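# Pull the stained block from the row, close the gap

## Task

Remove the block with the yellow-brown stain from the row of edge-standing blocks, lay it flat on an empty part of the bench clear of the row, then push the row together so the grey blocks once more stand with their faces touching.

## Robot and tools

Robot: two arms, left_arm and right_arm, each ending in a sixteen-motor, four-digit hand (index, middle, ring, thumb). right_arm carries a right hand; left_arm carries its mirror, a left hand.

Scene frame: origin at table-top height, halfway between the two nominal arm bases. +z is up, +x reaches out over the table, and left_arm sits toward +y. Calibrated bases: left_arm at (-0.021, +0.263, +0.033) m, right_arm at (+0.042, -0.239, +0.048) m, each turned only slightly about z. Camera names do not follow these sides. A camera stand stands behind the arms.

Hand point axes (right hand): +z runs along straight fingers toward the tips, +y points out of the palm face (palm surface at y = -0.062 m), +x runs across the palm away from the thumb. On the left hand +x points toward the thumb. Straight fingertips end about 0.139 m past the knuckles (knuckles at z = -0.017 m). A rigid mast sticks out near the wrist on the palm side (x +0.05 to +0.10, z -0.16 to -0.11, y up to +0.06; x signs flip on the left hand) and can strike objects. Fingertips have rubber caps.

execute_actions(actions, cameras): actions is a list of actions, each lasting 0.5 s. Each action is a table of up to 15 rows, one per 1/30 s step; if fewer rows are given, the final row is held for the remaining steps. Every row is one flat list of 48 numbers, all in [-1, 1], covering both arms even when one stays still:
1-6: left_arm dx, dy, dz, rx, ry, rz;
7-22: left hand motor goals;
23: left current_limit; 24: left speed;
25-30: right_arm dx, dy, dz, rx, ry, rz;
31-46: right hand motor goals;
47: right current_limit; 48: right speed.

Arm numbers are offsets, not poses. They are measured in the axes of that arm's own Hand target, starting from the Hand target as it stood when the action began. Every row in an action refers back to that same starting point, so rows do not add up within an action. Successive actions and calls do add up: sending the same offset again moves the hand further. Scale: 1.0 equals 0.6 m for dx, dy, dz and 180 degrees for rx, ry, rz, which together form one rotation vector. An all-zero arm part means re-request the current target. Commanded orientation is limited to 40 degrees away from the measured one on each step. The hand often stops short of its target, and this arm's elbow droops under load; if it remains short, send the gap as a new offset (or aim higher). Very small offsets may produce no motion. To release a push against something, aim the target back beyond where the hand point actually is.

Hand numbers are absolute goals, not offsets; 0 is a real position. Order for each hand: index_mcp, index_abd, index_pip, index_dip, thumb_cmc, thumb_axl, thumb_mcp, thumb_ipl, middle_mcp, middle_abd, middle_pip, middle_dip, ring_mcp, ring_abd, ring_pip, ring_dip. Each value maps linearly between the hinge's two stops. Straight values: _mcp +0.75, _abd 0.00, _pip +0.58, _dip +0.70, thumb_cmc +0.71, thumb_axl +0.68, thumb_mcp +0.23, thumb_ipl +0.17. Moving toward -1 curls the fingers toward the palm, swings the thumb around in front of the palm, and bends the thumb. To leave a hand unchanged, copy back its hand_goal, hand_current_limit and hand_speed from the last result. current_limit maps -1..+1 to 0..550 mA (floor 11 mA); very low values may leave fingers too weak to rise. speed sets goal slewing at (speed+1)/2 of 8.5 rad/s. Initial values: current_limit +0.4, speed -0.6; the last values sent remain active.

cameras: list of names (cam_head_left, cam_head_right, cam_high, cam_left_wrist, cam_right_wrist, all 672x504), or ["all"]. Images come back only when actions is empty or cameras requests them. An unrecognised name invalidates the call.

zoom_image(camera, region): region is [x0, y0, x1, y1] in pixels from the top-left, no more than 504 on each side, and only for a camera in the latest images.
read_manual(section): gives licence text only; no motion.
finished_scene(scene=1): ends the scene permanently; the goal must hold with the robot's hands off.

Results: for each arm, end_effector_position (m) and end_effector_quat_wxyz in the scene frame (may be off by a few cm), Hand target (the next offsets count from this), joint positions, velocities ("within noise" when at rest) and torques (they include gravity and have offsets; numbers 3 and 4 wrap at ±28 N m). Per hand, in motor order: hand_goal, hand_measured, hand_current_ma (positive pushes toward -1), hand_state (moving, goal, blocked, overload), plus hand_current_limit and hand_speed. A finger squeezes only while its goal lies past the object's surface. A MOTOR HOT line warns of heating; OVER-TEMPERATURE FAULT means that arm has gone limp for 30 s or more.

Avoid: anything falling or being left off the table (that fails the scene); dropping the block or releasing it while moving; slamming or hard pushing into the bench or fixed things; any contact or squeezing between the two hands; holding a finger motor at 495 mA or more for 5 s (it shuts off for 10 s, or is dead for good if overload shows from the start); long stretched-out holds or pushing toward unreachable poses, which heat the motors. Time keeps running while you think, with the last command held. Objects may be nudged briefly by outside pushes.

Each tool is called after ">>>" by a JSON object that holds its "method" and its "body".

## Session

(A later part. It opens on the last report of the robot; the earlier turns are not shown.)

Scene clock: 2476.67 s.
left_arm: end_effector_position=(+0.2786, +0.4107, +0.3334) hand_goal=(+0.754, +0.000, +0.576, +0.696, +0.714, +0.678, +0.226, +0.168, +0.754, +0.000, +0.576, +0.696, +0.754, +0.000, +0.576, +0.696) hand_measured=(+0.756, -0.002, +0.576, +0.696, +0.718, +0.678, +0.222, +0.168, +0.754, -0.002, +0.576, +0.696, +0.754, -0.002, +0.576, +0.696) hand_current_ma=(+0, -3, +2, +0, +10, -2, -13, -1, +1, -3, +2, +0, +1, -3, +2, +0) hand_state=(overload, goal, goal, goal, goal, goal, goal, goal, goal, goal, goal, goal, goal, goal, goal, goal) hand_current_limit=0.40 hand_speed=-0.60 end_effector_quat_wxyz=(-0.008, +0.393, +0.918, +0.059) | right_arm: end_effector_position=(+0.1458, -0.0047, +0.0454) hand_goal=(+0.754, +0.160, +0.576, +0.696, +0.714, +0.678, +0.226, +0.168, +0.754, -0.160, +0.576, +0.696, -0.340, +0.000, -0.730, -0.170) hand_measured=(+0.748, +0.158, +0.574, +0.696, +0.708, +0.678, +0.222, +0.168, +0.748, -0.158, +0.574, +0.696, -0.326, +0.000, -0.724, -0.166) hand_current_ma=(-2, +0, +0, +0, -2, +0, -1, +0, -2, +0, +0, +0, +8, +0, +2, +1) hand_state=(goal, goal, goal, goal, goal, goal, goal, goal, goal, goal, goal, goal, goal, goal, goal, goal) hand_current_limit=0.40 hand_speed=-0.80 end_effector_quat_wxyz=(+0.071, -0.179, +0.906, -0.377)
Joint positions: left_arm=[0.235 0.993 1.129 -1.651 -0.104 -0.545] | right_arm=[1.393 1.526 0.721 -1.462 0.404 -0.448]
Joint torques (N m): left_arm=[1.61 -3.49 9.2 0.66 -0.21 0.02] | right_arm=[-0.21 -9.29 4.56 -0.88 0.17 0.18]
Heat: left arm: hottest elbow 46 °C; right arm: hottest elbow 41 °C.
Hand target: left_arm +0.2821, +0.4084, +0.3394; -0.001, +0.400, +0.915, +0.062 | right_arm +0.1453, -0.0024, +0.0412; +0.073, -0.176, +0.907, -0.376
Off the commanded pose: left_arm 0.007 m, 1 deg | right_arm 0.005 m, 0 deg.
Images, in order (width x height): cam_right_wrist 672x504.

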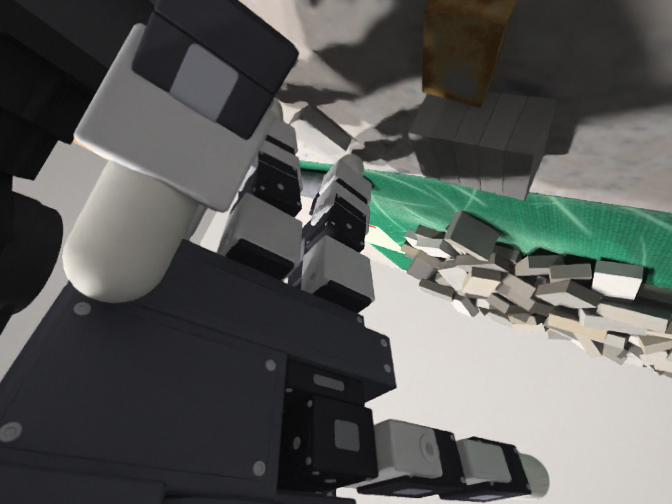

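>>> {"method": "execute_actions", "body": {"actions": [[[0,0,0,0,0,0,0.754,0,0.576,0.696,0.714,0.678,0.226,0.168,0.754,0,0.576,0.696,0.754,0,0.576,0.696,0.4,-0.6,0,0.009,0.007,0,0,0,0.754,0.16,0.576,0.696,0.714,0.678,0.226,0.168,0.754,-0.16,0.576,0.696,-0.34,0,-0.73,-0.17,0.4,-0.9]],[[0,0,0,0,0,0,0.754,0,0.576,0.696,0.714,0.678,0.226,0.168,0.754,0,0.576,0.696,0.754,0,0.576,0.696,0.4,-0.6,0,0,0,0,0,0,0.754,-0.08,0.576,0.696,0.714,0.678,0.226,0.168,0.754,0.08,0.576,0.696,-0.34,0,-0.73,-0.17,0.4,-0.9]],[[0,0,0,0,0,0,0.754,0,0.576,0.696,0.714,0.678,0.226,0.168,0.754,0,0.576,0.696,0.754,0,0.576,0.696,0.4,-0.6,0,0,0,0,0,0,0.754,-0.08,0.576,0.696,0.714,0.678,0.226,0.168,0.754,0.08,0.576,0.696,-0.34,0,-0.73,-0.17,0.4,-0.9]]], "cameras": ["cam_right_wrist"]}}

>>> {"method": "zoom_image", "body": {"camera": "cam_right_wrist", "region": [250, 70, 370, 170]}}

Scene clock: 2511.17 s.
left_arm: end_effector_position=(+0.2786, +0.4107, +0.3334) hand_goal=(+0.754, +0.000, +0.576, +0.696, +0.714, +0.678, +0.226, +0.168, +0.754, +0.000, +0.576, +0.696, +0.754, +0.000, +0.576, +0.696) hand_measured=(+0.756, -0.002, +0.576, +0.696, +0.718, +0.678, +0.222, +0.168, +0.754, -0.002, +0.576, +0.696, +0.754, -0.002, +0.576, +0.696) hand_current_ma=(+0, -3, +2, +0, +10, -2, -13, -1, +1, -3, +2, +0, +1, -3, +2, +0) hand_state=(overload, goal, goal, goal, goal, goal, goal, goal, goal, goal, goal, goal, goal, goal, goal, goal) hand_current_limit=0.40 hand_speed=-0.60 end_effector_quat_wxyz=(-0.008, +0.393, +0.918, +0.059) | right_arm: end_effector_position=(+0.1462, -0.0020, +0.0423) hand_goal=(+0.754, -0.080, +0.576, +0.696, +0.714, +0.678, +0.226, +0.168, +0.754, +0.080, +0.576, +0.696, -0.340, +0.000, -0.730, -0.170) hand_measured=(+0.760, +0.070, +0.582, +0.698, +0.708, +0.678, +0.222, +0.168, +0.754, -0.072, +0.578, +0.696, -0.326, +0.000, -0.724, -0.166) hand_current_ma=(+2, +324, +2, +0, -2, +0, -1, +0, +0, -333, +0, +0, +8, +0, +2, +1) hand_state=(goal, blocked, goal, goal, goal, goal, goal, goal, goal, blocked, goal, goal, goal, goal, goal, goal) hand_current_limit=0.40 hand_speed=-0.90 end_effector_quat_wxyz=(+0.073, -0.177, +0.908, -0.374)
Joint positions: left_arm=[0.235 0.993 1.129 -1.651 -0.104 -0.545] | right_arm=[1.394 1.534 0.721 -1.446 0.403 -0.443]
Joint torques (N m): left_arm=[1.61 -3.43 9.2 0.64 -0.21 0.02] | right_arm=[-0.15 -8.41 4.23 -0.68 0.18 0.13]
Heat: left arm: hottest elbow 46 °C; right arm: hottest elbow 40 °C.
Hand target: left_arm +0.2821, +0.4084, +0.3394; -0.001, +0.400, +0.915, +0.062 | right_arm +0.1449, -0.0016, +0.0344; +0.073, -0.176, +0.907, -0.376
Off the commanded pose: left_arm 0.007 m, 1 deg | right_arm 0.008 m, 0 deg.
Images, in order (width x height): cam_right_wrist 672x504.

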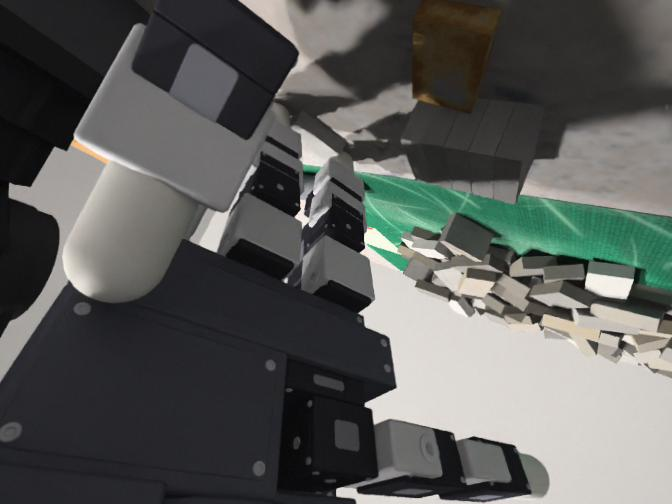

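Scaled by 4.200 from the camera's 672x504 image, which has a finer 960x720 frame.

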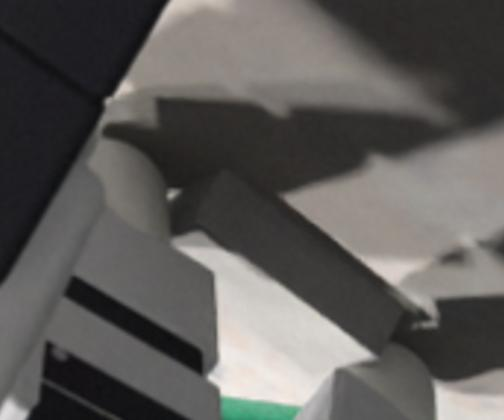

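>>> {"method": "execute_actions", "body": {"actions": [[[0,0,0,0,0,0,0.754,0,0.576,0.696,0.714,0.678,0.226,0.168,0.754,0,0.576,0.696,0.754,0,0.576,0.696,0.4,-0.6,0,-0.0235,-0.0237,0,0,0,0.754,-0.08,0.576,0.696,0.714,0.678,0.226,0.168,0.754,0.08,0.576,0.696,-0.34,0,-0.73,-0.17,0.4,-0.9]],[[0,0,0,0,0,0,0.754,0,0.576,0.696,0.714,0.678,0.226,0.168,0.754,0,0.576,0.696,0.754,0,0.576,0.696,0.4,-0.6,-0.008,-0.0195,-0.028,0,0,0,0.754,-0.08,0.576,0.696,0.714,0.678,0.226,0.168,0.754,0.08,0.576,0.696,-0.34,0,-0.73,-0.17,0.4,-0.9]],[[0,0,0,0,0,0,0.754,0,0.576,0.696,0.714,0.678,0.226,0.168,0.754,0,0.576,0.696,0.754,0,0.576,0.696,0.4,-0.6,-0.0163,-0.0185,-0.0376,0,0,0,0.754,-0.08,0.576,0.696,0.714,0.678,0.226,0.168,0.754,0.08,0.576,0.696,-0.34,0,-0.73,-0.17,0.4,-0.9]]], "cameras": ["cam_right_wrist"]}}

>>> {"method": "zoom_image", "body": {"camera": "cam_right_wrist", "region": [250, 70, 370, 170]}}

Scene clock: 2541.73 s.
left_arm: end_effector_position=(+0.2786, +0.4107, +0.3334) hand_goal=(+0.754, +0.000, +0.576, +0.696, +0.714, +0.678, +0.226, +0.168, +0.754, +0.000, +0.576, +0.696, +0.754, +0.000, +0.576, +0.696) hand_measured=(+0.756, -0.002, +0.576, +0.696, +0.718, +0.678, +0.222, +0.168, +0.754, -0.002, +0.576, +0.696, +0.754, -0.002, +0.576, +0.696) hand_current_ma=(+0, -3, +2, +0, +10, -2, -13, -1, +1, -3, +2, +0, +1, -3, +2, +0) hand_state=(overload, goal, goal, goal, goal, goal, goal, goal, goal, goal, goal, goal, goal, goal, goal, goal) hand_current_limit=0.40 hand_speed=-0.60 end_effector_quat_wxyz=(-0.008, +0.393, +0.918, +0.059) | right_arm: end_effector_position=(+0.1507, +0.0107, +0.0906) hand_goal=(+0.754, -0.080, +0.576, +0.696, +0.714, +0.678, +0.226, +0.168, +0.754, +0.080, +0.576, +0.696, -0.340, +0.000, -0.730, -0.170) hand_measured=(+0.736, +0.070, +0.570, +0.696, +0.708, +0.678, +0.222, +0.168, +0.740, -0.070, +0.572, +0.696, -0.326, +0.000, -0.724, -0.166) hand_current_ma=(-12, +324, -2, +0, -2, +0, -1, +0, -9, -328, -1, +0, +7, +0, +2, +1) hand_state=(goal, blocked, goal, goal, goal, goal, goal, goal, goal, blocked, goal, goal, goal, goal, goal, goal) hand_current_limit=0.40 hand_speed=-0.90 end_effector_quat_wxyz=(+0.074, -0.177, +0.906, -0.377)
Joint positions: left_arm=[0.235 0.993 1.129 -1.651 -0.104 -0.545] | right_arm=[1.39 1.467 0.813 -1.611 0.408 -0.444]
Joint torques (N m): left_arm=[1.61 -3.43 9.18 0.66 -0.21 0.02] | right_arm=[-1.26 -10.99 7.15 -2.14 0.4 -0.02]
Heat: left arm: hottest elbow 46 °C; right arm: hottest elbow 40 °C.
Hand target: left_arm +0.2821, +0.4084, +0.3394; -0.001, +0.400, +0.915, +0.062 | right_arm +0.1541, +0.0149, +0.0985; +0.073, -0.176, +0.907, -0.376
Off the commanded pose: left_arm 0.007 m, 1 deg | right_arm 0.009 m, 0 deg.
Images, in order (width x height): cam_right_wrist 672x504.

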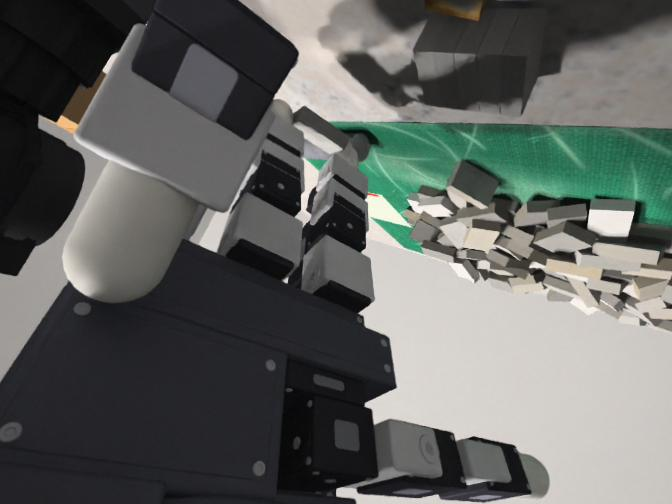

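Scaled by 4.200 from the camera's 672x504 image, which has a finer 960x720 frame.

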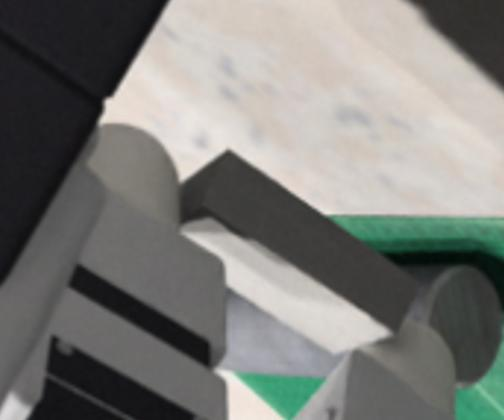

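>>> {"method": "execute_actions", "body": {"actions": [[[0,0,0,0,0,0,0.754,0,0.576,0.696,0.714,0.678,0.226,0.168,0.754,0,0.576,0.696,0.754,0,0.576,0.696,0.4,-0.6,-0.0145,-0.0432,-0.0223,-0.0679,0.0044,0.0356,0.754,-0.08,0.576,0.696,0.714,0.678,0.226,0.168,0.754,0.08,0.576,0.696,-0.34,0,-0.73,-0.17,0.4,-0.9]],[[0,0,0,0,0,0,0.754,0,0.576,0.696,0.714,0.678,0.226,0.168,0.754,0,0.576,0.696,0.754,0,0.576,0.696,0.4,-0.6,-0.0145,-0.0432,-0.0223,-0.0679,0.0044,0.0356,0.754,-0.08,0.576,0.696,0.714,0.678,0.226,0.168,0.754,0.08,0.576,0.696,-0.34,0,-0.73,-0.17,0.4,-0.9]],[[0,0,0,0,0,0,0.754,0,0.576,0.696,0.714,0.678,0.226,0.168,0.754,0,0.576,0.696,0.754,0,0.576,0.696,0.4,-0.6,-0.0145,-0.0432,-0.0223,-0.0679,0.0044,0.0356,0.754,-0.08,0.576,0.696,0.714,0.678,0.226,0.168,0.754,0.08,0.576,0.696,-0.34,0,-0.73,-0.17,0.4,-0.9]],[[0,0,0,0,0,0,0.754,0,0.576,0.696,0.714,0.678,0.226,0.168,0.754,0,0.576,0.696,0.754,0,0.576,0.696,0.4,-0.6,-0.0145,-0.0432,-0.0223,-0.0679,0.0044,0.0356,0.754,-0.08,0.576,0.696,0.714,0.678,0.226,0.168,0.754,0.08,0.576,0.696,-0.34,0,-0.73,-0.17,0.4,-0.9]]], "cameras": ["cam_right_wrist", "cam_high"]}}

>>> {"method": "zoom_image", "body": {"camera": "cam_right_wrist", "region": [250, 70, 370, 170]}}

>>> {"method": "zoom_image", "body": {"camera": "cam_high", "region": [400, 170, 480, 250]}}

Scene clock: 2556.87 s.
left_arm: end_effector_position=(+0.2786, +0.4107, +0.3334) hand_goal=(+0.754, +0.000, +0.576, +0.696, +0.714, +0.678, +0.226, +0.168, +0.754, +0.000, +0.576, +0.696, +0.754, +0.000, +0.576, +0.696) hand_measured=(+0.756, -0.002, +0.576, +0.696, +0.718, +0.678, +0.222, +0.168, +0.754, -0.002, +0.576, +0.696, +0.754, -0.002, +0.576, +0.696) hand_current_ma=(+0, -3, +2, +0, +10, -2, -13, -1, +1, -3, +2, +0, +1, -3, +2, +0) hand_state=(overload, goal, goal, goal, goal, goal, goal, goal, goal, goal, goal, goal, goal, goal, goal, goal) hand_current_limit=0.40 hand_speed=-0.60 end_effector_quat_wxyz=(-0.008, +0.393, +0.918, +0.059) | right_arm: end_effector_position=(+0.1936, -0.0479, +0.1889) hand_goal=(+0.754, -0.080, +0.576, +0.696, +0.714, +0.678, +0.226, +0.168, +0.754, +0.080, +0.576, +0.696, -0.340, +0.000, -0.730, -0.170) hand_measured=(+0.746, +0.068, +0.570, +0.694, +0.714, +0.678, +0.222, +0.168, +0.762, -0.064, +0.580, +0.698, -0.326, +0.000, -0.726, -0.168) hand_current_ma=(-4, +323, -2, +0, +0, +0, -1, +0, +3, -309, +1, +0, +7, +0, +1, +0) hand_state=(goal, blocked, goal, goal, goal, goal, goal, goal, goal, blocked, goal, goal, goal, goal, goal, goal) hand_current_limit=0.40 hand_speed=-0.90 end_effector_quat_wxyz=(+0.045, +0.026, +0.998, +0.045)
Joint positions: left_arm=[0.235 0.993 1.129 -1.651 -0.104 -0.545] | right_arm=[0.734 0.617 0.541 -1.367 -0.007 -0.813]
Joint torques (N m): left_arm=[1.67 -3.49 9.18 0.65 -0.22 0.02] | right_arm=[-0.38 -0.26 9.59 0.64 -0.18 -0.09]
Heat: left arm: hottest elbow 46 °C; right arm: hottest elbow 40 °C.
Hand target: left_arm +0.2821, +0.4084, +0.3394; -0.001, +0.400, +0.915, +0.062 | right_arm +0.1951, -0.0440, +0.1914; +0.049, +0.019, +0.997, +0.050
Off the commanded pose: left_arm 0.007 m, 1 deg | right_arm 0.005 m, 1 deg.
Images, in order (width x height): cam_high 672x504, cam_right_wrist 672x504.

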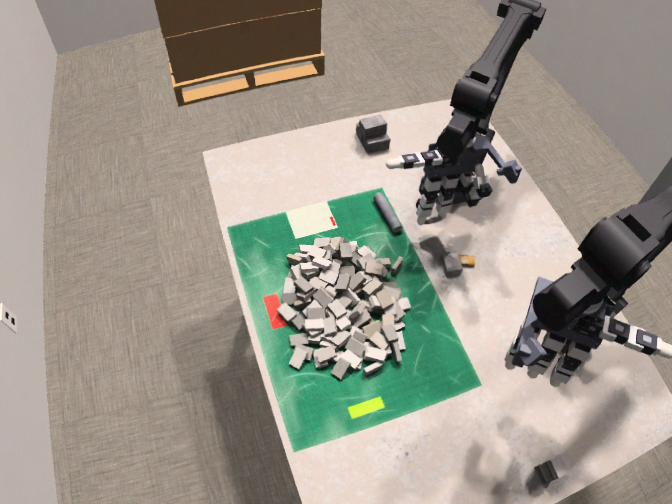

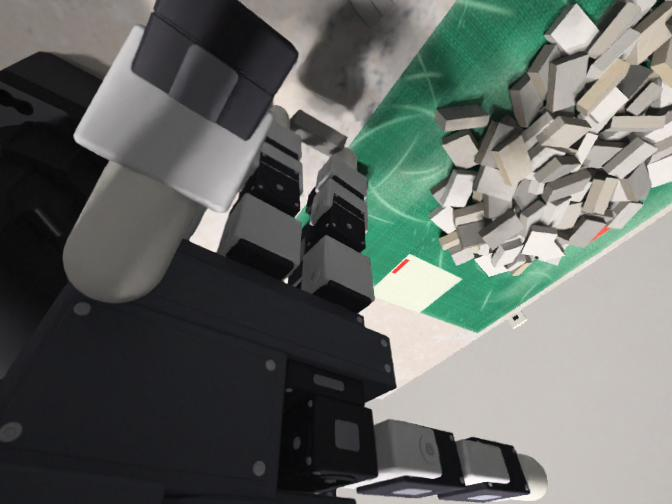

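Scaled by 4.200 from the camera's 672x504 image, which has a finer 960x720 frame.

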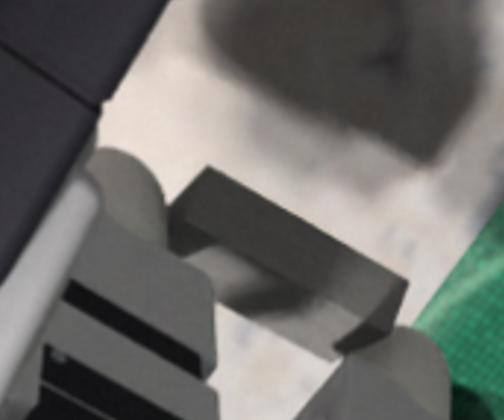

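Scaled by 6.300 from the camera's 672x504 image, which has a finer 960x720 frame.

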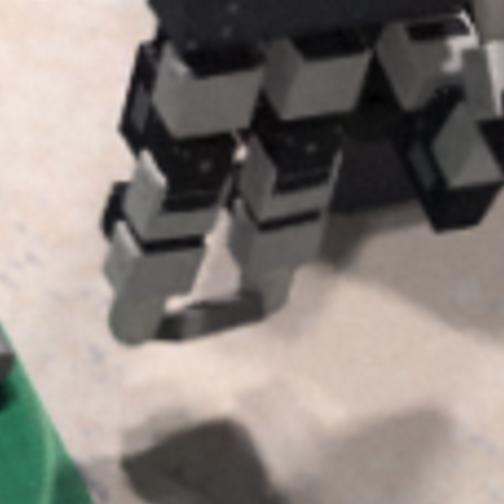

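>>> {"method": "execute_actions", "body": {"actions": [[[0,0,0,0,0,0,0.754,0,0.576,0.696,0.714,0.678,0.226,0.168,0.754,0,0.576,0.696,0.754,0,0.576,0.696,0.4,-0.6,-0.0078,-0.0207,-0.0125,-0.034,0.0022,0.0178,0.754,-0.08,0.576,0.696,0.714,0.678,0.226,0.168,0.754,0.08,0.576,0.696,-0.34,0,-0.73,-0.17,0.4,-0.9]],[[0,0,0,0,0,0,0.754,0,0.576,0.696,0.714,0.678,0.226,0.168,0.754,0,0.576,0.696,0.754,0,0.576,0.696,0.4,-0.6,-0.0078,-0.0207,-0.0125,-0.034,0.0022,0.0178,0.754,-0.08,0.576,0.696,0.714,0.678,0.226,0.168,0.754,0.08,0.576,0.696,-0.34,0,-0.73,-0.17,0.4,-0.9]],[[0,0,0,0,0,0,0.754,0,0.576,0.696,0.714,0.678,0.226,0.168,0.754,0,0.576,0.696,0.754,0,0.576,0.696,0.4,-0.6,-0.0078,-0.0207,-0.0125,-0.034,0.0022,0.0178,0.754,-0.08,0.576,0.696,0.714,0.678,0.226,0.168,0.754,0.08,0.576,0.696,-0.34,0,-0.73,-0.17,0.4,-0.9]],[[0,0,0,0,0,0,0.754,0,0.576,0.696,0.714,0.678,0.226,0.168,0.754,0,0.576,0.696,0.754,0,0.576,0.696,0.4,-0.6,-0.0078,-0.0207,-0.0125,-0.034,0.0022,0.0178,0.754,-0.08,0.576,0.696,0.714,0.678,0.226,0.168,0.754,0.08,0.576,0.696,-0.34,0,-0.73,-0.17,0.4,-0.9]]], "cameras": ["cam_right_wrist", "cam_high"]}}

>>> {"method": "zoom_image", "body": {"camera": "cam_right_wrist", "region": [250, 70, 370, 170]}}

>>> {"method": "zoom_image", "body": {"camera": "cam_high", "region": [400, 190, 460, 250]}}

Scene clock: 2589.67 s.
left_arm: end_effector_position=(+0.2786, +0.4107, +0.3334) hand_goal=(+0.754, +0.000, +0.576, +0.696, +0.714, +0.678, +0.226, +0.168, +0.754, +0.000, +0.576, +0.696, +0.754, +0.000, +0.576, +0.696) hand_measured=(+0.756, -0.002, +0.576, +0.696, +0.718, +0.678, +0.222, +0.168, +0.754, -0.002, +0.576, +0.696, +0.754, -0.002, +0.576, +0.696) hand_current_ma=(+0, -3, +2, +0, +10, -2, -13, -1, +1, -3, +2, +0, +1, -3, +2, +0) hand_state=(overload, goal, goal, goal, goal, goal, goal, goal, goal, goal, goal, goal, goal, goal, goal, goal) hand_current_limit=0.40 hand_speed=-0.60 end_effector_quat_wxyz=(-0.008, +0.393, +0.918, +0.059) | right_arm: end_effector_position=(+0.2077, -0.0874, +0.2068) hand_goal=(+0.754, -0.080, +0.576, +0.696, +0.714, +0.678, +0.226, +0.168, +0.754, +0.080, +0.576, +0.696, -0.340, +0.000, -0.730, -0.170) hand_measured=(+0.754, +0.068, +0.574, +0.696, +0.716, +0.678, +0.222, +0.168, +0.766, -0.064, +0.582, +0.700, -0.326, +0.000, -0.728, -0.168) hand_current_ma=(+0, +323, +0, +0, +0, +0, -1, +0, +7, -307, +2, +1, +7, +0, +0, +0) hand_state=(goal, blocked, goal, goal, goal, goal, goal, goal, goal, blocked, goal, goal, goal, goal, goal, goal) hand_current_limit=0.40 hand_speed=-0.90 end_effector_quat_wxyz=(+0.043, +0.104, +0.971, +0.212)
Joint positions: left_arm=[0.235 0.993 1.129 -1.651 -0.104 -0.545] | right_arm=[0.131 0.453 0.438 -1.373 -0.399 -1.218]
Joint torques (N m): left_arm=[1.55 -3.37 9.18 0.66 -0.21 0.02] | right_arm=[-0.38 1.03 9.33 0.28 -0.49 -0.02]
Heat: left arm: hottest elbow 46 °C; right arm: hottest elbow 42 °C.
Hand target: left_arm +0.2821, +0.4084, +0.3394; -0.001, +0.400, +0.915, +0.062 | right_arm +0.2078, -0.0875, +0.2068; +0.043, +0.104, +0.971, +0.212 (last step not sent: back at the drive's target)
Off the commanded pose: left_arm 0.007 m, 1 deg | right_arm 0.014 m, 7 deg.
pose unreachable (right arm): on one or more control steps of this call, first in action 3 (counted from 0), this arm could not follow its commanded pose, so it was not sent that pose on those steps. It may still have moved: this result reports where it is.
cause: moving toward the commanded pose would bring two parts of the arm too close to each other (joints 3 (elbow) to 6 (wrist roll) lie between them).
Images, in order (width x height): cam_high 672x504, cam_right_wrist 672x504.

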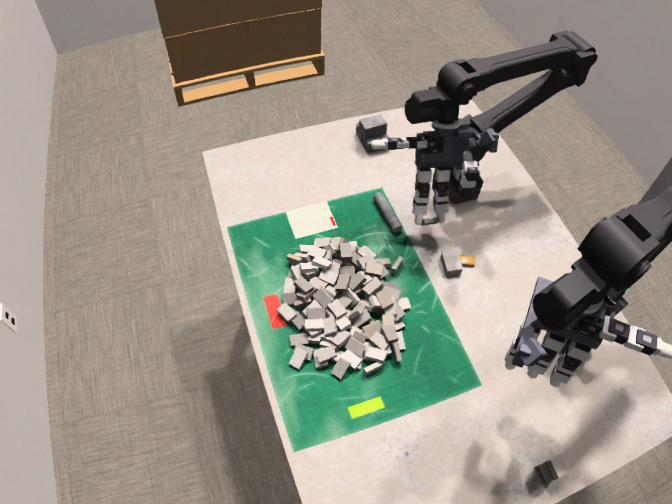

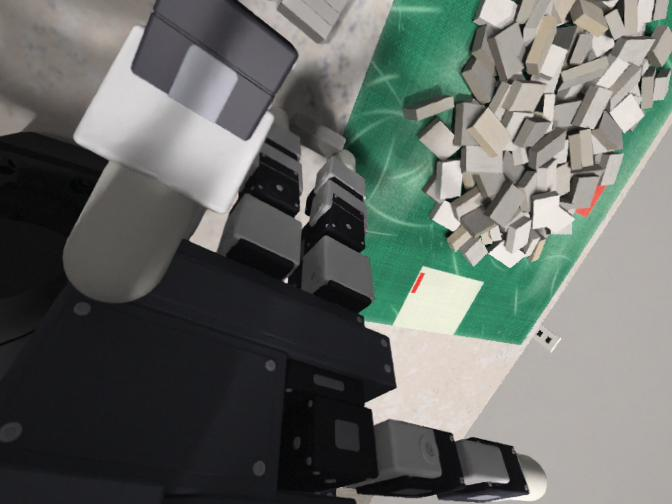

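Scaled by 4.200 from the camera's 672x504 image, which has a finer 960x720 frame.

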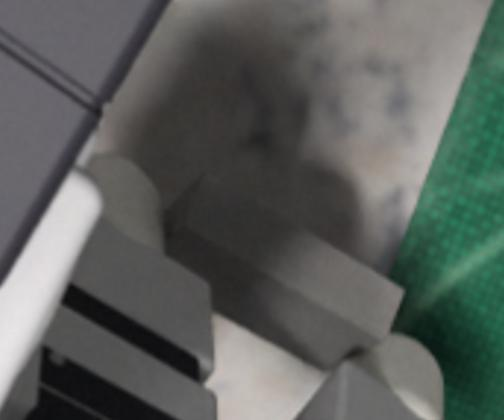

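Scaled by 8.400 from the camera's 672x504 image, which has a finer 960x720 frame.

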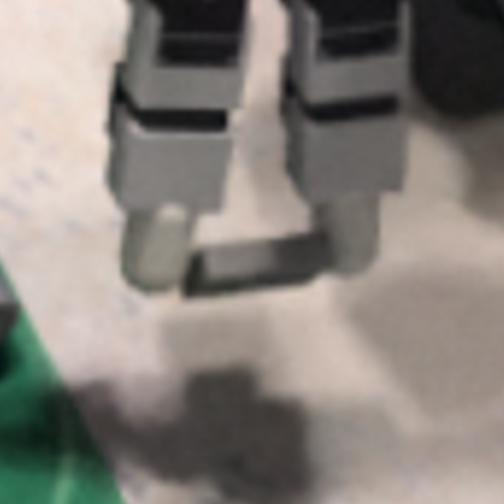

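>>> {"method": "execute_actions", "body": {"actions": [[[0,0,0,0,0,0,0.754,0,0.576,0.696,0.714,0.678,0.226,0.168,0.754,0,0.576,0.696,0.754,0,0.576,0.696,0.4,-0.6,-0.012,-0.0072,0.022,0,0.0046,0,0.754,-0.08,0.576,0.696,0.714,0.678,0.226,0.168,0.754,0.08,0.576,0.696,-0.34,0,-0.73,-0.17,0.4,-0.9]],[[0,0,0,0,0,0,0.754,0,0.576,0.696,0.714,0.678,0.226,0.168,0.754,0,0.576,0.696,0.754,0,0.576,0.696,0.4,-0.6,-0.007,-0.0072,0.026,0,0.0046,0,0.754,-0.08,0.576,0.696,0.714,0.678,0.226,0.168,0.754,0.08,0.576,0.696,-0.34,0,-0.73,-0.17,0.4,-0.9]],[[0,0,0,0,0,0,0.754,0,0.576,0.696,0.714,0.678,0.226,0.168,0.754,0,0.576,0.696,0.754,0,0.576,0.696,0.4,-0.6,-0.004,-0.0072,0.026,0,0.0046,0,0.754,-0.08,0.576,0.696,0.714,0.678,0.226,0.168,0.754,0.08,0.576,0.696,-0.34,0,-0.73,-0.17,0.4,-0.9]]], "cameras": ["cam_right_wrist", "cam_high"]}}

>>> {"method": "zoom_image", "body": {"camera": "cam_right_wrist", "region": [250, 70, 370, 170]}}

>>> {"method": "zoom_image", "body": {"camera": "cam_high", "region": [400, 200, 460, 260]}}

Scene clock: 2613.90 s.
left_arm: end_effector_position=(+0.2786, +0.4107, +0.3334) hand_goal=(+0.754, +0.000, +0.576, +0.696, +0.714, +0.678, +0.226, +0.168, +0.754, +0.000, +0.576, +0.696, +0.754, +0.000, +0.576, +0.696) hand_measured=(+0.756, -0.002, +0.576, +0.696, +0.718, +0.678, +0.222, +0.168, +0.754, -0.002, +0.576, +0.696, +0.754, -0.002, +0.576, +0.696) hand_current_ma=(+0, -3, +2, +0, +10, -2, -13, -1, +1, -3, +2, +0, +1, -3, +2, +0) hand_state=(overload, goal, goal, goal, goal, goal, goal, goal, goal, goal, goal, goal, goal, goal, goal, goal) hand_current_limit=0.40 hand_speed=-0.60 end_effector_quat_wxyz=(-0.008, +0.393, +0.918, +0.059) | right_arm: end_effector_position=(+0.2215, -0.0858, +0.1595) hand_goal=(+0.754, -0.080, +0.576, +0.696, +0.714, +0.678, +0.226, +0.168, +0.754, +0.080, +0.576, +0.696, -0.340, +0.000, -0.730, -0.170) hand_measured=(+0.754, +0.068, +0.574, +0.696, +0.716, +0.678, +0.222, +0.168, +0.768, -0.064, +0.582, +0.700, -0.326, +0.000, -0.728, -0.168) hand_current_ma=(+0, +323, +0, +0, +1, +0, -1, +0, +8, -307, +2, +1, +7, +0, +0, +0) hand_state=(goal, blocked, goal, goal, goal, goal, goal, goal, goal, blocked, goal, goal, goal, goal, goal, goal) hand_current_limit=0.40 hand_speed=-0.90 end_effector_quat_wxyz=(+0.014, +0.106, +0.971, +0.212)
Joint positions: left_arm=[0.235 0.993 1.129 -1.651 -0.104 -0.545] | right_arm=[0.12 0.605 0.356 -1.201 -0.411 -1.237]
Joint torques (N m): left_arm=[1.67 -3.37 9.2 0.66 -0.21 0.01] | right_arm=[-0.15 -0.09 9.02 0.73 -0.62 -0.08]
Heat: left arm: hottest elbow 46 °C; right arm: hottest elbow 42 °C.
Hand target: left_arm +0.2821, +0.4084, +0.3394; -0.001, +0.400, +0.915, +0.062 | right_arm +0.2239, -0.0839, +0.1615; +0.022, +0.099, +0.971, +0.215
Off the commanded pose: left_arm 0.007 m, 1 deg | right_arm 0.004 m, 1 deg.
Images, in order (width x height): cam_high 672x504, cam_right_wrist 672x504.

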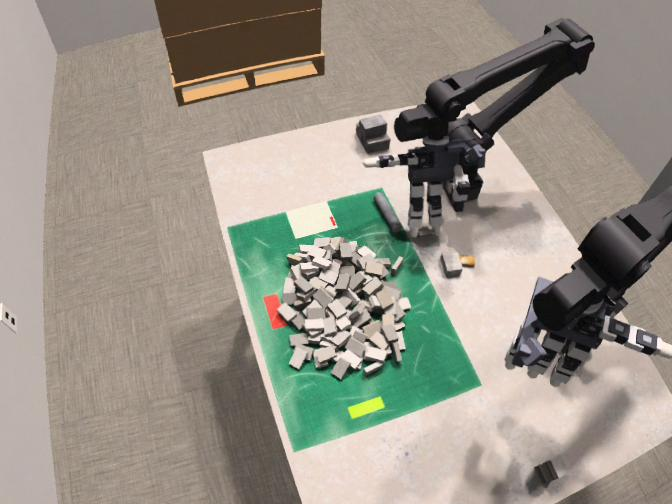

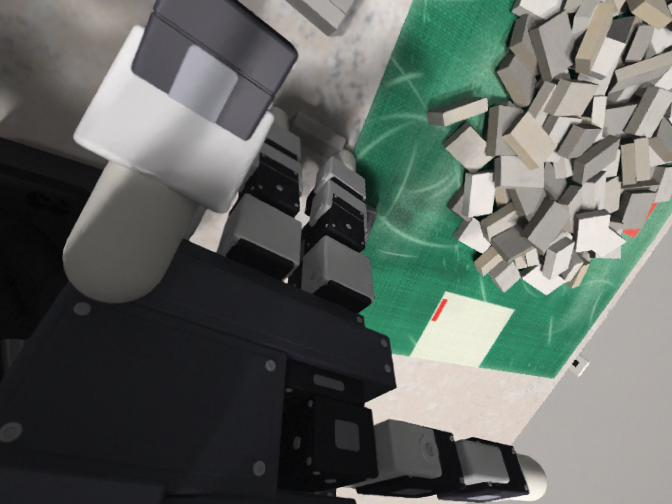

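Scaled by 4.200 from the camera's 672x504 image, which has a finer 960x720 frame.

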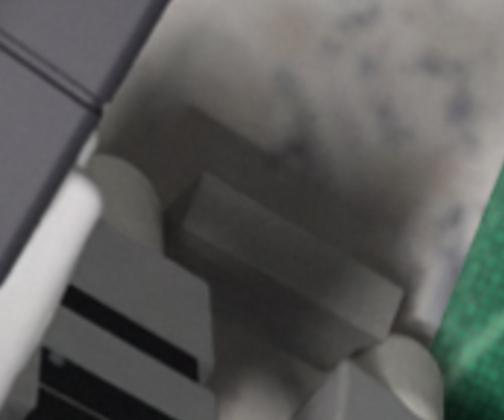

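Scaled by 8.400 from the camera's 672x504 image, which has a finer 960x720 frame.

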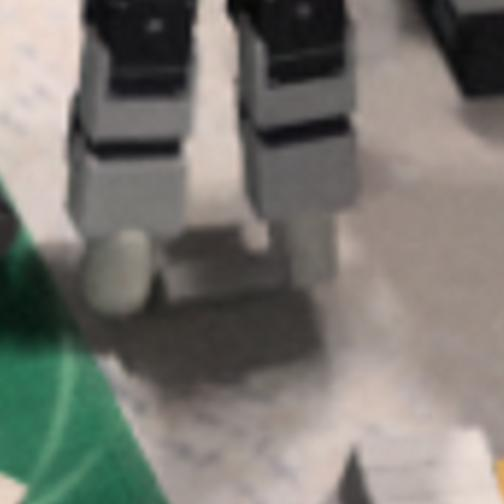

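>>> {"method": "execute_actions", "body": {"actions": [[[0,0,0,0,0,0,0.754,0,0.576,0.696,0.714,0.678,0.226,0.168,0.754,0,0.576,0.696,0.754,0,0.576,0.696,0.4,-0.6,0,0,0,0,0,0,0.754,0.015,0.576,0.696,0.714,0.678,0.226,0.168,0.754,-0.012,0.576,0.696,-0.34,0,-0.73,-0.17,0.4,-0.97]],[[0,0,0,0,0,0,0.754,0,0.576,0.696,0.714,0.678,0.226,0.168,0.754,0,0.576,0.696,0.754,0,0.576,0.696,0.4,-0.6,-0.005,-0.0069,0.0151,0,0,0,0.754,0.015,0.576,0.696,0.714,0.678,0.226,0.168,0.754,-0.012,0.576,0.696,-0.34,0,-0.73,-0.17,0.4,-0.97]]], "cameras": ["cam_right_wrist", "cam_high"]}}

>>> {"method": "zoom_image", "body": {"camera": "cam_right_wrist", "region": [250, 70, 370, 170]}}

>>> {"method": "zoom_image", "body": {"camera": "cam_high", "region": [400, 200, 460, 260]}}

Scene clock: 2633.43 s.
left_arm: end_effector_position=(+0.2786, +0.4107, +0.3334) hand_goal=(+0.754, +0.000, +0.576, +0.696, +0.714, +0.678, +0.226, +0.168, +0.754, +0.000, +0.576, +0.696, +0.754, +0.000, +0.576, +0.696) hand_measured=(+0.756, -0.002, +0.576, +0.696, +0.718, +0.678, +0.222, +0.168, +0.754, -0.002, +0.576, +0.696, +0.754, -0.002, +0.576, +0.696) hand_current_ma=(+0, -3, +2, +0, +10, -2, -13, -1, +1, -3, +2, +0, +1, -3, +2, +0) hand_state=(overload, goal, goal, goal, goal, goal, goal, goal, goal, goal, goal, goal, goal, goal, goal, goal) hand_current_limit=0.40 hand_speed=-0.60 end_effector_quat_wxyz=(-0.008, +0.393, +0.918, +0.059) | right_arm: end_effector_position=(+0.2248, -0.0848, +0.1539) hand_goal=(+0.754, +0.016, +0.576, +0.696, +0.714, +0.678, +0.226, +0.168, +0.754, -0.012, +0.576, +0.696, -0.340, +0.000, -0.730, -0.170) hand_measured=(+0.754, +0.070, +0.574, +0.696, +0.716, +0.678, +0.222, +0.168, +0.768, -0.076, +0.582, +0.700, -0.326, +0.000, -0.728, -0.168) hand_current_ma=(+0, +57, +0, +0, +1, +0, -1, +0, +8, -75, +2, +1, +7, +0, +0, +0) hand_state=(goal, blocked, goal, goal, goal, goal, goal, goal, goal, blocked, goal, goal, goal, goal, goal, goal) hand_current_limit=0.40 hand_speed=-0.97 end_effector_quat_wxyz=(+0.018, +0.103, +0.971, +0.214)
Joint positions: left_arm=[0.235 0.993 1.129 -1.651 -0.104 -0.545] | right_arm=[0.12 0.627 0.344 -1.161 -0.415 -1.24]
Joint torques (N m): left_arm=[1.55 -3.55 9.21 0.68 -0.21 0.02] | right_arm=[-0.67 0.5 8.39 0.91 -0.51 -0.13]
Heat: left arm: hottest elbow 46 °C; right arm: hottest elbow 43 °C.
Hand target: left_arm +0.2821, +0.4084, +0.3394; -0.001, +0.400, +0.915, +0.062 | right_arm +0.2268, -0.0844, +0.1515; +0.021, +0.099, +0.971, +0.215
Off the commanded pose: left_arm 0.007 m, 1 deg | right_arm 0.003 m, 1 deg.
Images, in order (width x height): cam_high 672x504, cam_right_wrist 672x504.

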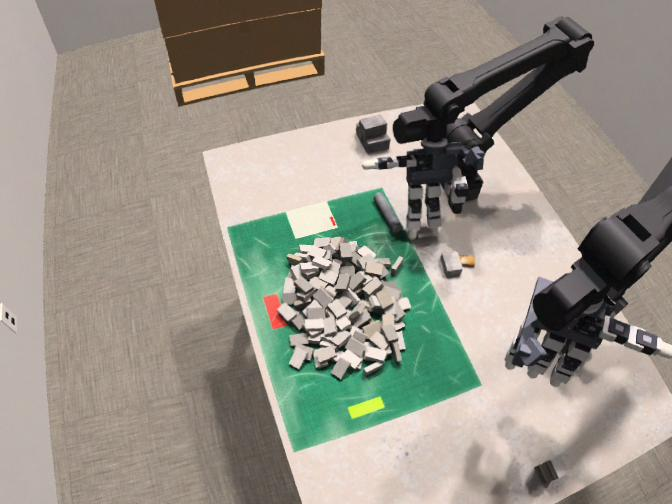

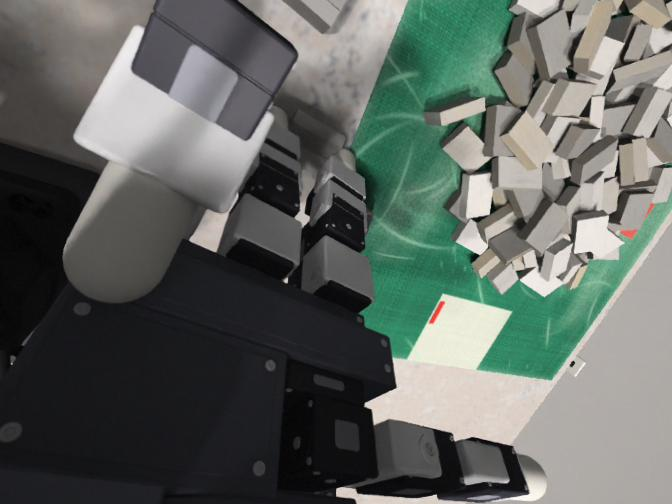

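Scaled by 4.200 from the camera's 672x504 image, which has a finer 960x720 frame.

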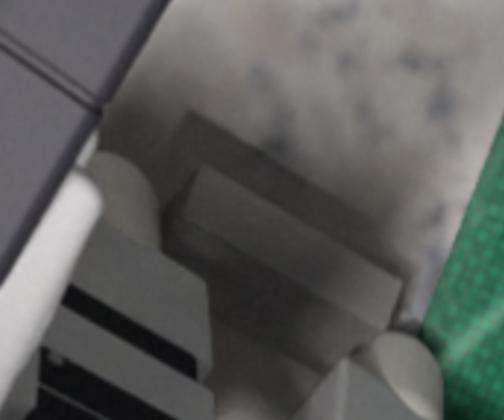

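Scaled by 8.400 from the camera's 672x504 image, which has a finer 960x720 frame.

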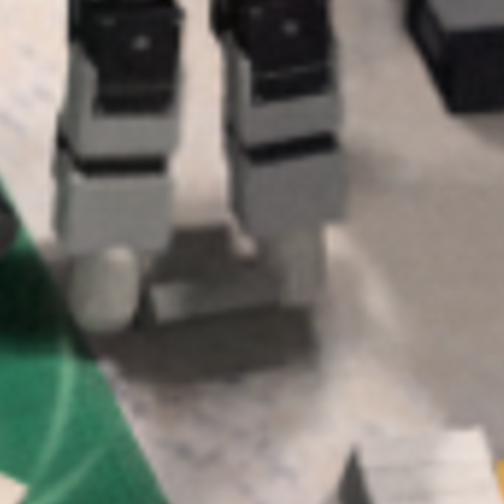

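>>> {"method": "execute_actions", "body": {"actions": [[[0,0,0,0,0,0,0.754,0,0.576,0.696,0.714,0.678,0.226,0.168,0.754,0,0.576,0.696,0.754,0,0.576,0.696,0.4,-0.6,0,0,0,0,0,0,0.754,0.055,0.576,0.696,0.714,0.678,0.226,0.168,0.754,-0.06,0.576,0.696,-0.34,0,-0.73,-0.17,0.4,-0.97]],[[0,0,0,0,0,0,0.754,0,0.576,0.696,0.714,0.678,0.226,0.168,0.754,0,0.576,0.696,0.754,0,0.576,0.696,0.4,-0.6,0,0,0,0,0,0,0.754,0.085,0.576,0.696,0.714,0.678,0.226,0.168,0.754,-0.09,0.576,0.696,-0.34,0,-0.73,-0.17,0.4,-0.98]],[[0,0,0,0,0,0,0.754,0,0.576,0.696,0.714,0.678,0.226,0.168,0.754,0,0.576,0.696,0.754,0,0.576,0.696,0.4,-0.6,0,0,0,0,0,0,0.754,0.11,0.576,0.696,0.714,0.678,0.226,0.168,0.754,-0.115,0.576,0.696,-0.34,0,-0.73,-0.17,0.4,-0.98]]], "cameras": ["cam_right_wrist", "cam_high"]}}

>>> {"method": "zoom_image", "body": {"camera": "cam_right_wrist", "region": [250, 70, 370, 170]}}

>>> {"method": "zoom_image", "body": {"camera": "cam_high", "region": [400, 200, 460, 260]}}

Scene clock: 2652.33 s.
left_arm: end_effector_position=(+0.2786, +0.4107, +0.3334) hand_goal=(+0.754, +0.000, +0.576, +0.696, +0.714, +0.678, +0.226, +0.168, +0.754, +0.000, +0.576, +0.696, +0.754, +0.000, +0.576, +0.696) hand_measured=(+0.756, -0.002, +0.576, +0.696, +0.718, +0.678, +0.222, +0.168, +0.754, -0.002, +0.576, +0.696, +0.754, -0.002, +0.576, +0.696) hand_current_ma=(+0, -3, +2, +0, +10, -2, -13, -1, +1, -3, +2, +0, +1, -3, +2, +0) hand_state=(overload, goal, goal, goal, goal, goal, goal, goal, goal, goal, goal, goal, goal, goal, goal, goal) hand_current_limit=0.40 hand_speed=-0.60 end_effector_quat_wxyz=(-0.008, +0.393, +0.918, +0.059) | right_arm: end_effector_position=(+0.2260, -0.0846, +0.1544) hand_goal=(+0.754, +0.110, +0.576, +0.696, +0.714, +0.678, +0.226, +0.168, +0.754, -0.114, +0.576, +0.696, -0.340, +0.000, -0.730, -0.170) hand_measured=(+0.754, +0.106, +0.574, +0.696, +0.716, +0.678, +0.222, +0.168, +0.758, -0.110, +0.578, +0.698, -0.326, +0.000, -0.728, -0.168) hand_current_ma=(+0, -1, +0, +0, +1, +0, -1, +0, +1, +1, +0, +0, +7, +0, +0, +0) hand_state=(goal, goal, goal, goal, goal, goal, goal, goal, goal, goal, goal, goal, goal, goal, goal, goal) hand_current_limit=0.40 hand_speed=-0.98 end_effector_quat_wxyz=(+0.020, +0.103, +0.971, +0.215)
Joint positions: left_arm=[0.235 0.993 1.129 -1.651 -0.104 -0.545] | right_arm=[0.12 0.627 0.344 -1.155 -0.416 -1.241]
Joint torques (N m): left_arm=[1.55 -3.43 9.18 0.68 -0.22 0.02] | right_arm=[-0.79 0.44 8.46 0.66 -0.5 -0.12]
Heat: left arm: hottest elbow 46 °C; right arm: hottest elbow 43 °C.
Hand target: left_arm +0.2821, +0.4084, +0.3394; -0.001, +0.400, +0.915, +0.062 | right_arm +0.2268, -0.0844, +0.1515; +0.021, +0.099, +0.971, +0.215
Off the commanded pose: left_arm 0.007 m, 1 deg | right_arm 0.003 m, 0 deg.
Images, in order (width x height): cam_high 672x504, cam_right_wrist 672x504.

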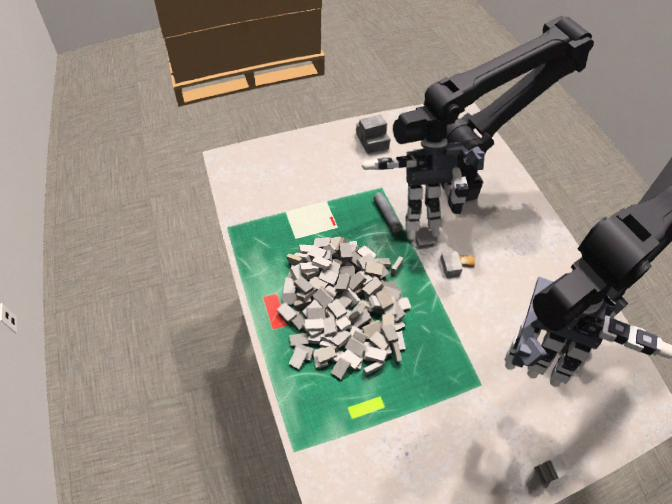

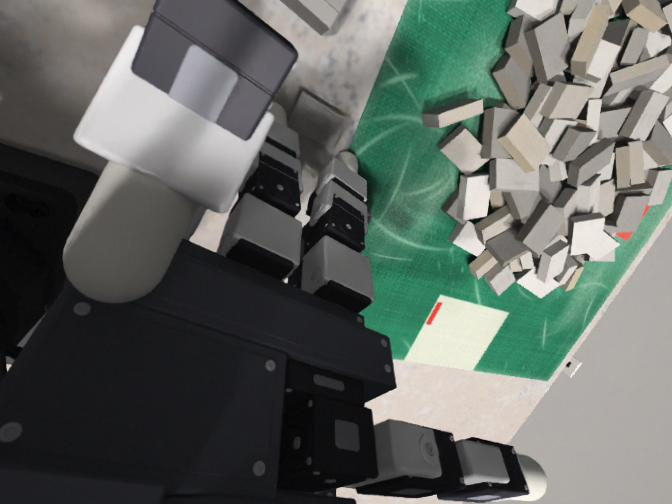

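Scaled by 4.200 from the camera's 672x504 image, which has a finer 960x720 frame.

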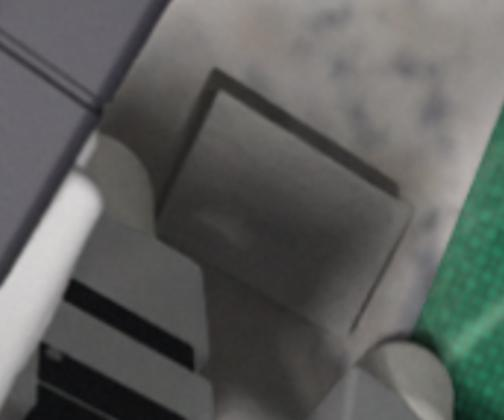

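Scaled by 8.400 from the camera's 672x504 image, which has a finer 960x720 frame.

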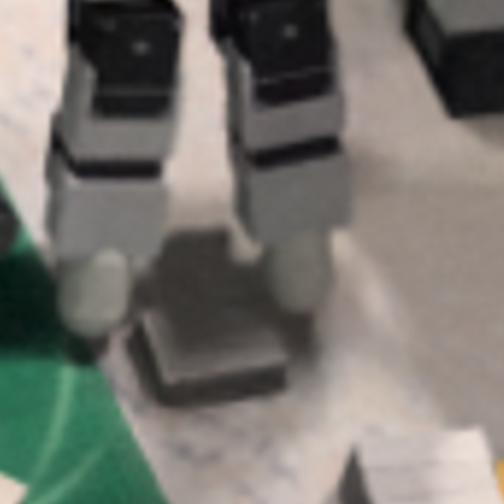

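>>> {"method": "execute_actions", "body": {"actions": [[[0,0,0,0,0,0,0.754,0,0.576,0.696,0.714,0.678,0.226,0.168,0.754,0,0.576,0.696,0.754,0,0.576,0.696,0.4,-0.6,0.0088,0.0408,-0.0547,0,0,0,0.754,0.16,0.576,0.696,0.714,0.678,0.226,0.168,0.754,-0.16,0.576,0.696,-0.34,0,-0.73,-0.17,0.4,-0.9]],[[0,0,0,0,0,0,0.754,0,0.576,0.696,0.714,0.678,0.226,0.168,0.754,0,0.576,0.696,0.754,0,0.576,0.696,0.4,-0.6,0,0.0413,0.0362,0.0778,0,0,0.754,0.16,0.576,0.696,0.714,0.678,0.226,0.168,0.754,-0.16,0.576,0.696,-0.34,0,-0.73,-0.17,0.4,-0.9]],[[0,0,0,0,0,0,0.754,0,0.576,0.696,0.714,0.678,0.226,0.168,0.754,0,0.576,0.696,0.754,0,0.576,0.696,0.4,-0.6,0,0.0413,0.0362,0.0778,0,0,0.754,0.16,0.576,0.696,0.714,0.678,0.226,0.168,0.754,-0.16,0.576,0.696,-0.34,0,-0.73,-0.17,0.4,-0.9]],[[0,0,0,0,0,0,0.754,0,0.576,0.696,0.714,0.678,0.226,0.168,0.754,0,0.576,0.696,0.754,0,0.576,0.696,0.4,-0.6,0,0.0413,0.0362,0.0778,0,0,0.754,0.16,0.576,0.696,0.714,0.678,0.226,0.168,0.754,-0.16,0.576,0.696,-0.34,0,-0.73,-0.17,0.4,-0.9]],[[0,0,0,0,0,0,0.754,0,0.576,0.696,0.714,0.678,0.226,0.168,0.754,0,0.576,0.696,0.754,0,0.576,0.696,0.4,-0.6,0,0.0413,0.0362,0.0778,0,0,0.754,0.16,0.576,0.696,0.714,0.678,0.226,0.168,0.754,-0.16,0.576,0.696,-0.34,0,-0.73,-0.17,0.4,-0.9]],[[0,0,0,0,0,0,0.754,0,0.576,0.696,0.714,0.678,0.226,0.168,0.754,0,0.576,0.696,0.754,0,0.576,0.696,0.4,-0.6,0,0.0413,0.0362,0.0778,0,0,0.754,0.16,0.576,0.696,0.714,0.678,0.226,0.168,0.754,-0.16,0.576,0.696,-0.34,0,-0.73,-0.17,0.4,-0.9]]], "cameras": ["cam_right_wrist", "cam_high"]}}

>>> {"method": "zoom_image", "body": {"camera": "cam_right_wrist", "region": [250, 50, 390, 170]}}

Scene clock: 2708.17 s.
left_arm: end_effector_position=(+0.2786, +0.4107, +0.3334) hand_goal=(+0.754, +0.000, +0.576, +0.696, +0.714, +0.678, +0.226, +0.168, +0.754, +0.000, +0.576, +0.696, +0.754, +0.000, +0.576, +0.696) hand_measured=(+0.756, -0.002, +0.576, +0.696, +0.718, +0.678, +0.222, +0.168, +0.754, -0.002, +0.576, +0.696, +0.754, -0.002, +0.576, +0.696) hand_current_ma=(+0, -3, +2, +0, +10, -2, -13, -1, +1, -3, +2, +0, +1, -3, +2, +0) hand_state=(overload, goal, goal, goal, goal, goal, goal, goal, goal, goal, goal, goal, goal, goal, goal, goal) hand_current_limit=0.40 hand_speed=-0.60 end_effector_quat_wxyz=(-0.008, +0.393, +0.918, +0.059) | right_arm: end_effector_position=(+0.2423, +0.0291, +0.0757) hand_goal=(+0.754, +0.160, +0.576, +0.696, +0.714, +0.678, +0.226, +0.168, +0.754, -0.160, +0.576, +0.696, -0.340, +0.000, -0.730, -0.170) hand_measured=(+0.746, +0.158, +0.574, +0.696, +0.708, +0.678, +0.220, +0.168, +0.748, -0.160, +0.574, +0.698, -0.332, +0.000, -0.728, -0.168) hand_current_ma=(-2, +0, +0, +0, -2, +0, -3, +0, -2, +0, +0, +0, +4, +0, +0, +0) hand_state=(goal, goal, goal, goal, goal, goal, goal, goal, goal, goal, goal, goal, goal, goal, goal, goal) hand_current_limit=0.40 hand_speed=-0.90 end_effector_quat_wxyz=(-0.042, +0.088, +0.918, -0.385)
Joint positions: left_arm=[0.235 0.993 1.129 -1.651 -0.104 -0.545] | right_arm=[1.079 1.695 1.033 -1.677 0.223 -0.238]
Joint torques (N m): left_arm=[1.55 -3.43 9.21 0.66 -0.22 0.02] | right_arm=[-0.5 -15.03 6.68 -2.17 0.1 0.19]
Heat: left arm: hottest elbow 46 °C; right arm: hottest elbow 42 °C.
Hand target: left_arm +0.2821, +0.4084, +0.3394; -0.001, +0.400, +0.915, +0.062 | right_arm +0.2456, +0.0335, +0.0832; -0.039, +0.094, +0.919, -0.382
Off the commanded pose: left_arm 0.007 m, 1 deg | right_arm 0.009 m, 1 deg.
Images, in order (width x height): cam_high 672x504, cam_right_wrist 672x504.

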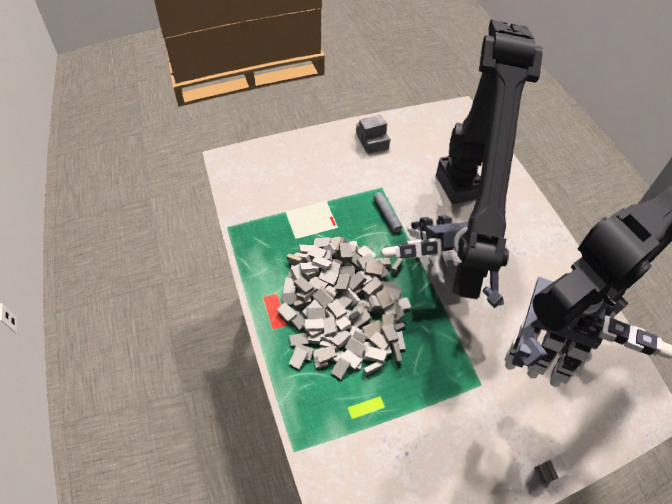

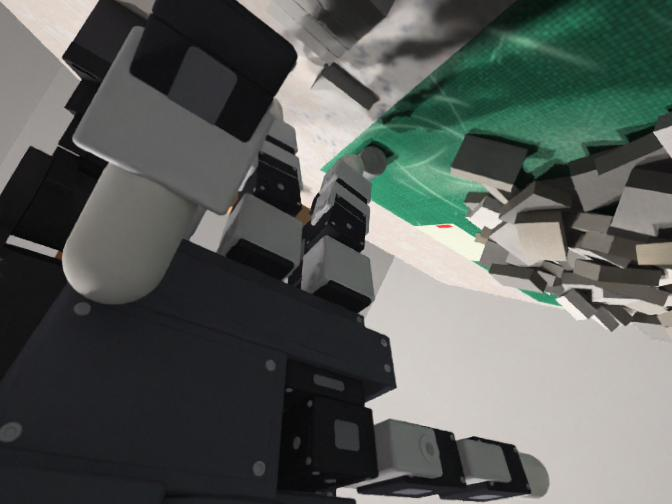

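Scaled by 3.600 from the camera's 672x504 image, which has a finer 960x720 frame.

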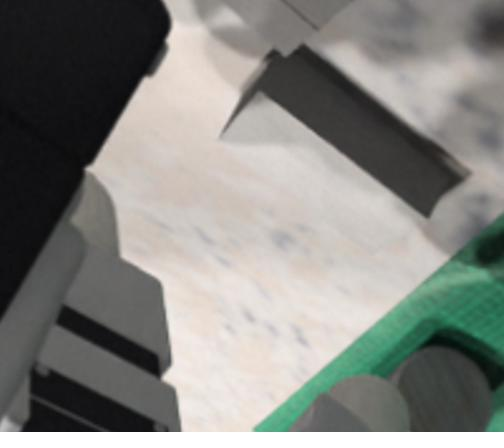

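>>> {"method": "execute_actions", "body": {"actions": [[[0,0,0,0,0,0,0.754,0,0.576,0.696,0.714,0.678,0.226,0.168,0.754,0,0.576,0.696,0.754,0,0.576,0.696,0.4,-0.6,0.0215,0.03,0.018,0.0003,-0.0199,-0.0195,0.754,0.16,0.576,0.696,0.714,0.678,0.226,0.168,0.754,-0.16,0.576,0.696,-0.34,0,-0.73,-0.17,0.4,-0.9]],[[0,0,0,0,0,0,0.754,0,0.576,0.696,0.714,0.678,0.226,0.168,0.754,0,0.576,0.696,0.754,0,0.576,0.696,0.4,-0.6,0.02,0.0303,0.0225,0.0003,-0.0199,-0.0195,0.754,0.16,0.576,0.696,0.714,0.678,0.226,0.168,0.754,-0.16,0.576,0.696,-0.34,0,-0.73,-0.17,0.4,-0.9]]], "cameras": ["cam_right_wrist"]}}

>>> {"method": "zoom_image", "body": {"camera": "cam_right_wrist", "region": [250, 70, 370, 170]}}

Scene clock: 2734.73 s.
left_arm: end_effector_position=(+0.2786, +0.4107, +0.3334) hand_goal=(+0.754, +0.000, +0.576, +0.696, +0.714, +0.678, +0.226, +0.168, +0.754, +0.000, +0.576, +0.696, +0.754, +0.000, +0.576, +0.696) hand_measured=(+0.756, -0.002, +0.576, +0.696, +0.718, +0.678, +0.222, +0.168, +0.754, -0.002, +0.576, +0.696, +0.754, -0.002, +0.576, +0.696) hand_current_ma=(+0, -3, +2, +0, +10, -2, -13, -1, +1, -3, +2, +0, +1, -3, +2, +0) hand_state=(overload, goal, goal, goal, goal, goal, goal, goal, goal, goal, goal, goal, goal, goal, goal, goal) hand_current_limit=0.40 hand_speed=-0.60 end_effector_quat_wxyz=(-0.008, +0.393, +0.918, +0.059) | right_arm: end_effector_position=(+0.2236, +0.0441, +0.0474) hand_goal=(+0.754, +0.160, +0.576, +0.696, +0.714, +0.678, +0.226, +0.168, +0.754, -0.160, +0.576, +0.696, -0.340, +0.000, -0.730, -0.170) hand_measured=(+0.748, +0.158, +0.574, +0.696, +0.708, +0.678, +0.220, +0.168, +0.748, -0.160, +0.574, +0.698, -0.332, +0.000, -0.728, -0.168) hand_current_ma=(-2, +0, +0, +0, -2, +0, -3, +0, -2, +0, +0, +0, +4, +0, +0, +0) hand_state=(goal, goal, goal, goal, goal, goal, goal, goal, goal, goal, goal, goal, goal, goal, goal, goal) hand_current_limit=0.40 hand_speed=-0.90 end_effector_quat_wxyz=(-0.003, +0.019, +0.924, -0.383)
Joint positions: left_arm=[0.235 0.993 1.129 -1.651 -0.104 -0.545] | right_arm=[1.168 1.731 0.991 -1.575 0.28 -0.278]
Joint torques (N m): left_arm=[1.55 -3.37 9.18 0.68 -0.21 0.02] | right_arm=[-0.32 -13.04 4.79 -1.03 0.2 -0.06]
Heat: left arm: hottest elbow 46 °C; right arm: hottest elbow 41 °C.
Hand target: left_arm +0.2821, +0.4084, +0.3394; -0.001, +0.400, +0.915, +0.062 | right_arm +0.2225, +0.0456, +0.0404; -0.005, +0.013, +0.923, -0.384
Off the commanded pose: left_arm 0.007 m, 1 deg | right_arm 0.007 m, 1 deg.
Images, in order (width x height): cam_right_wrist 672x504.

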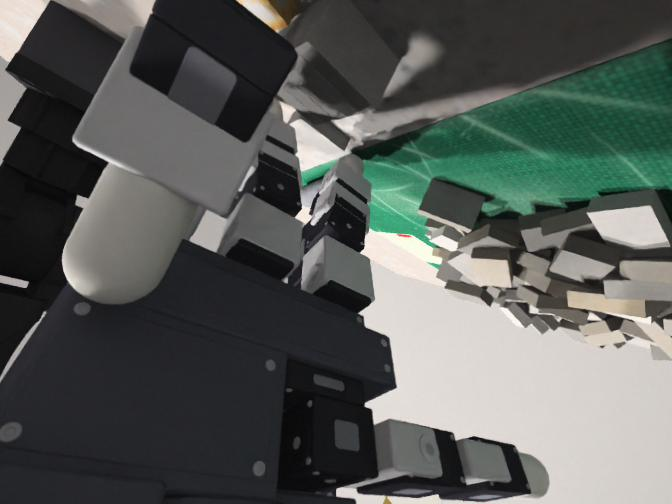

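Scaled by 4.200 from the camera's 672x504 image, which has a finer 960x720 frame.

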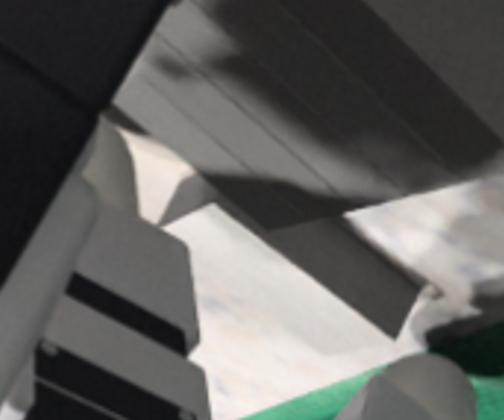

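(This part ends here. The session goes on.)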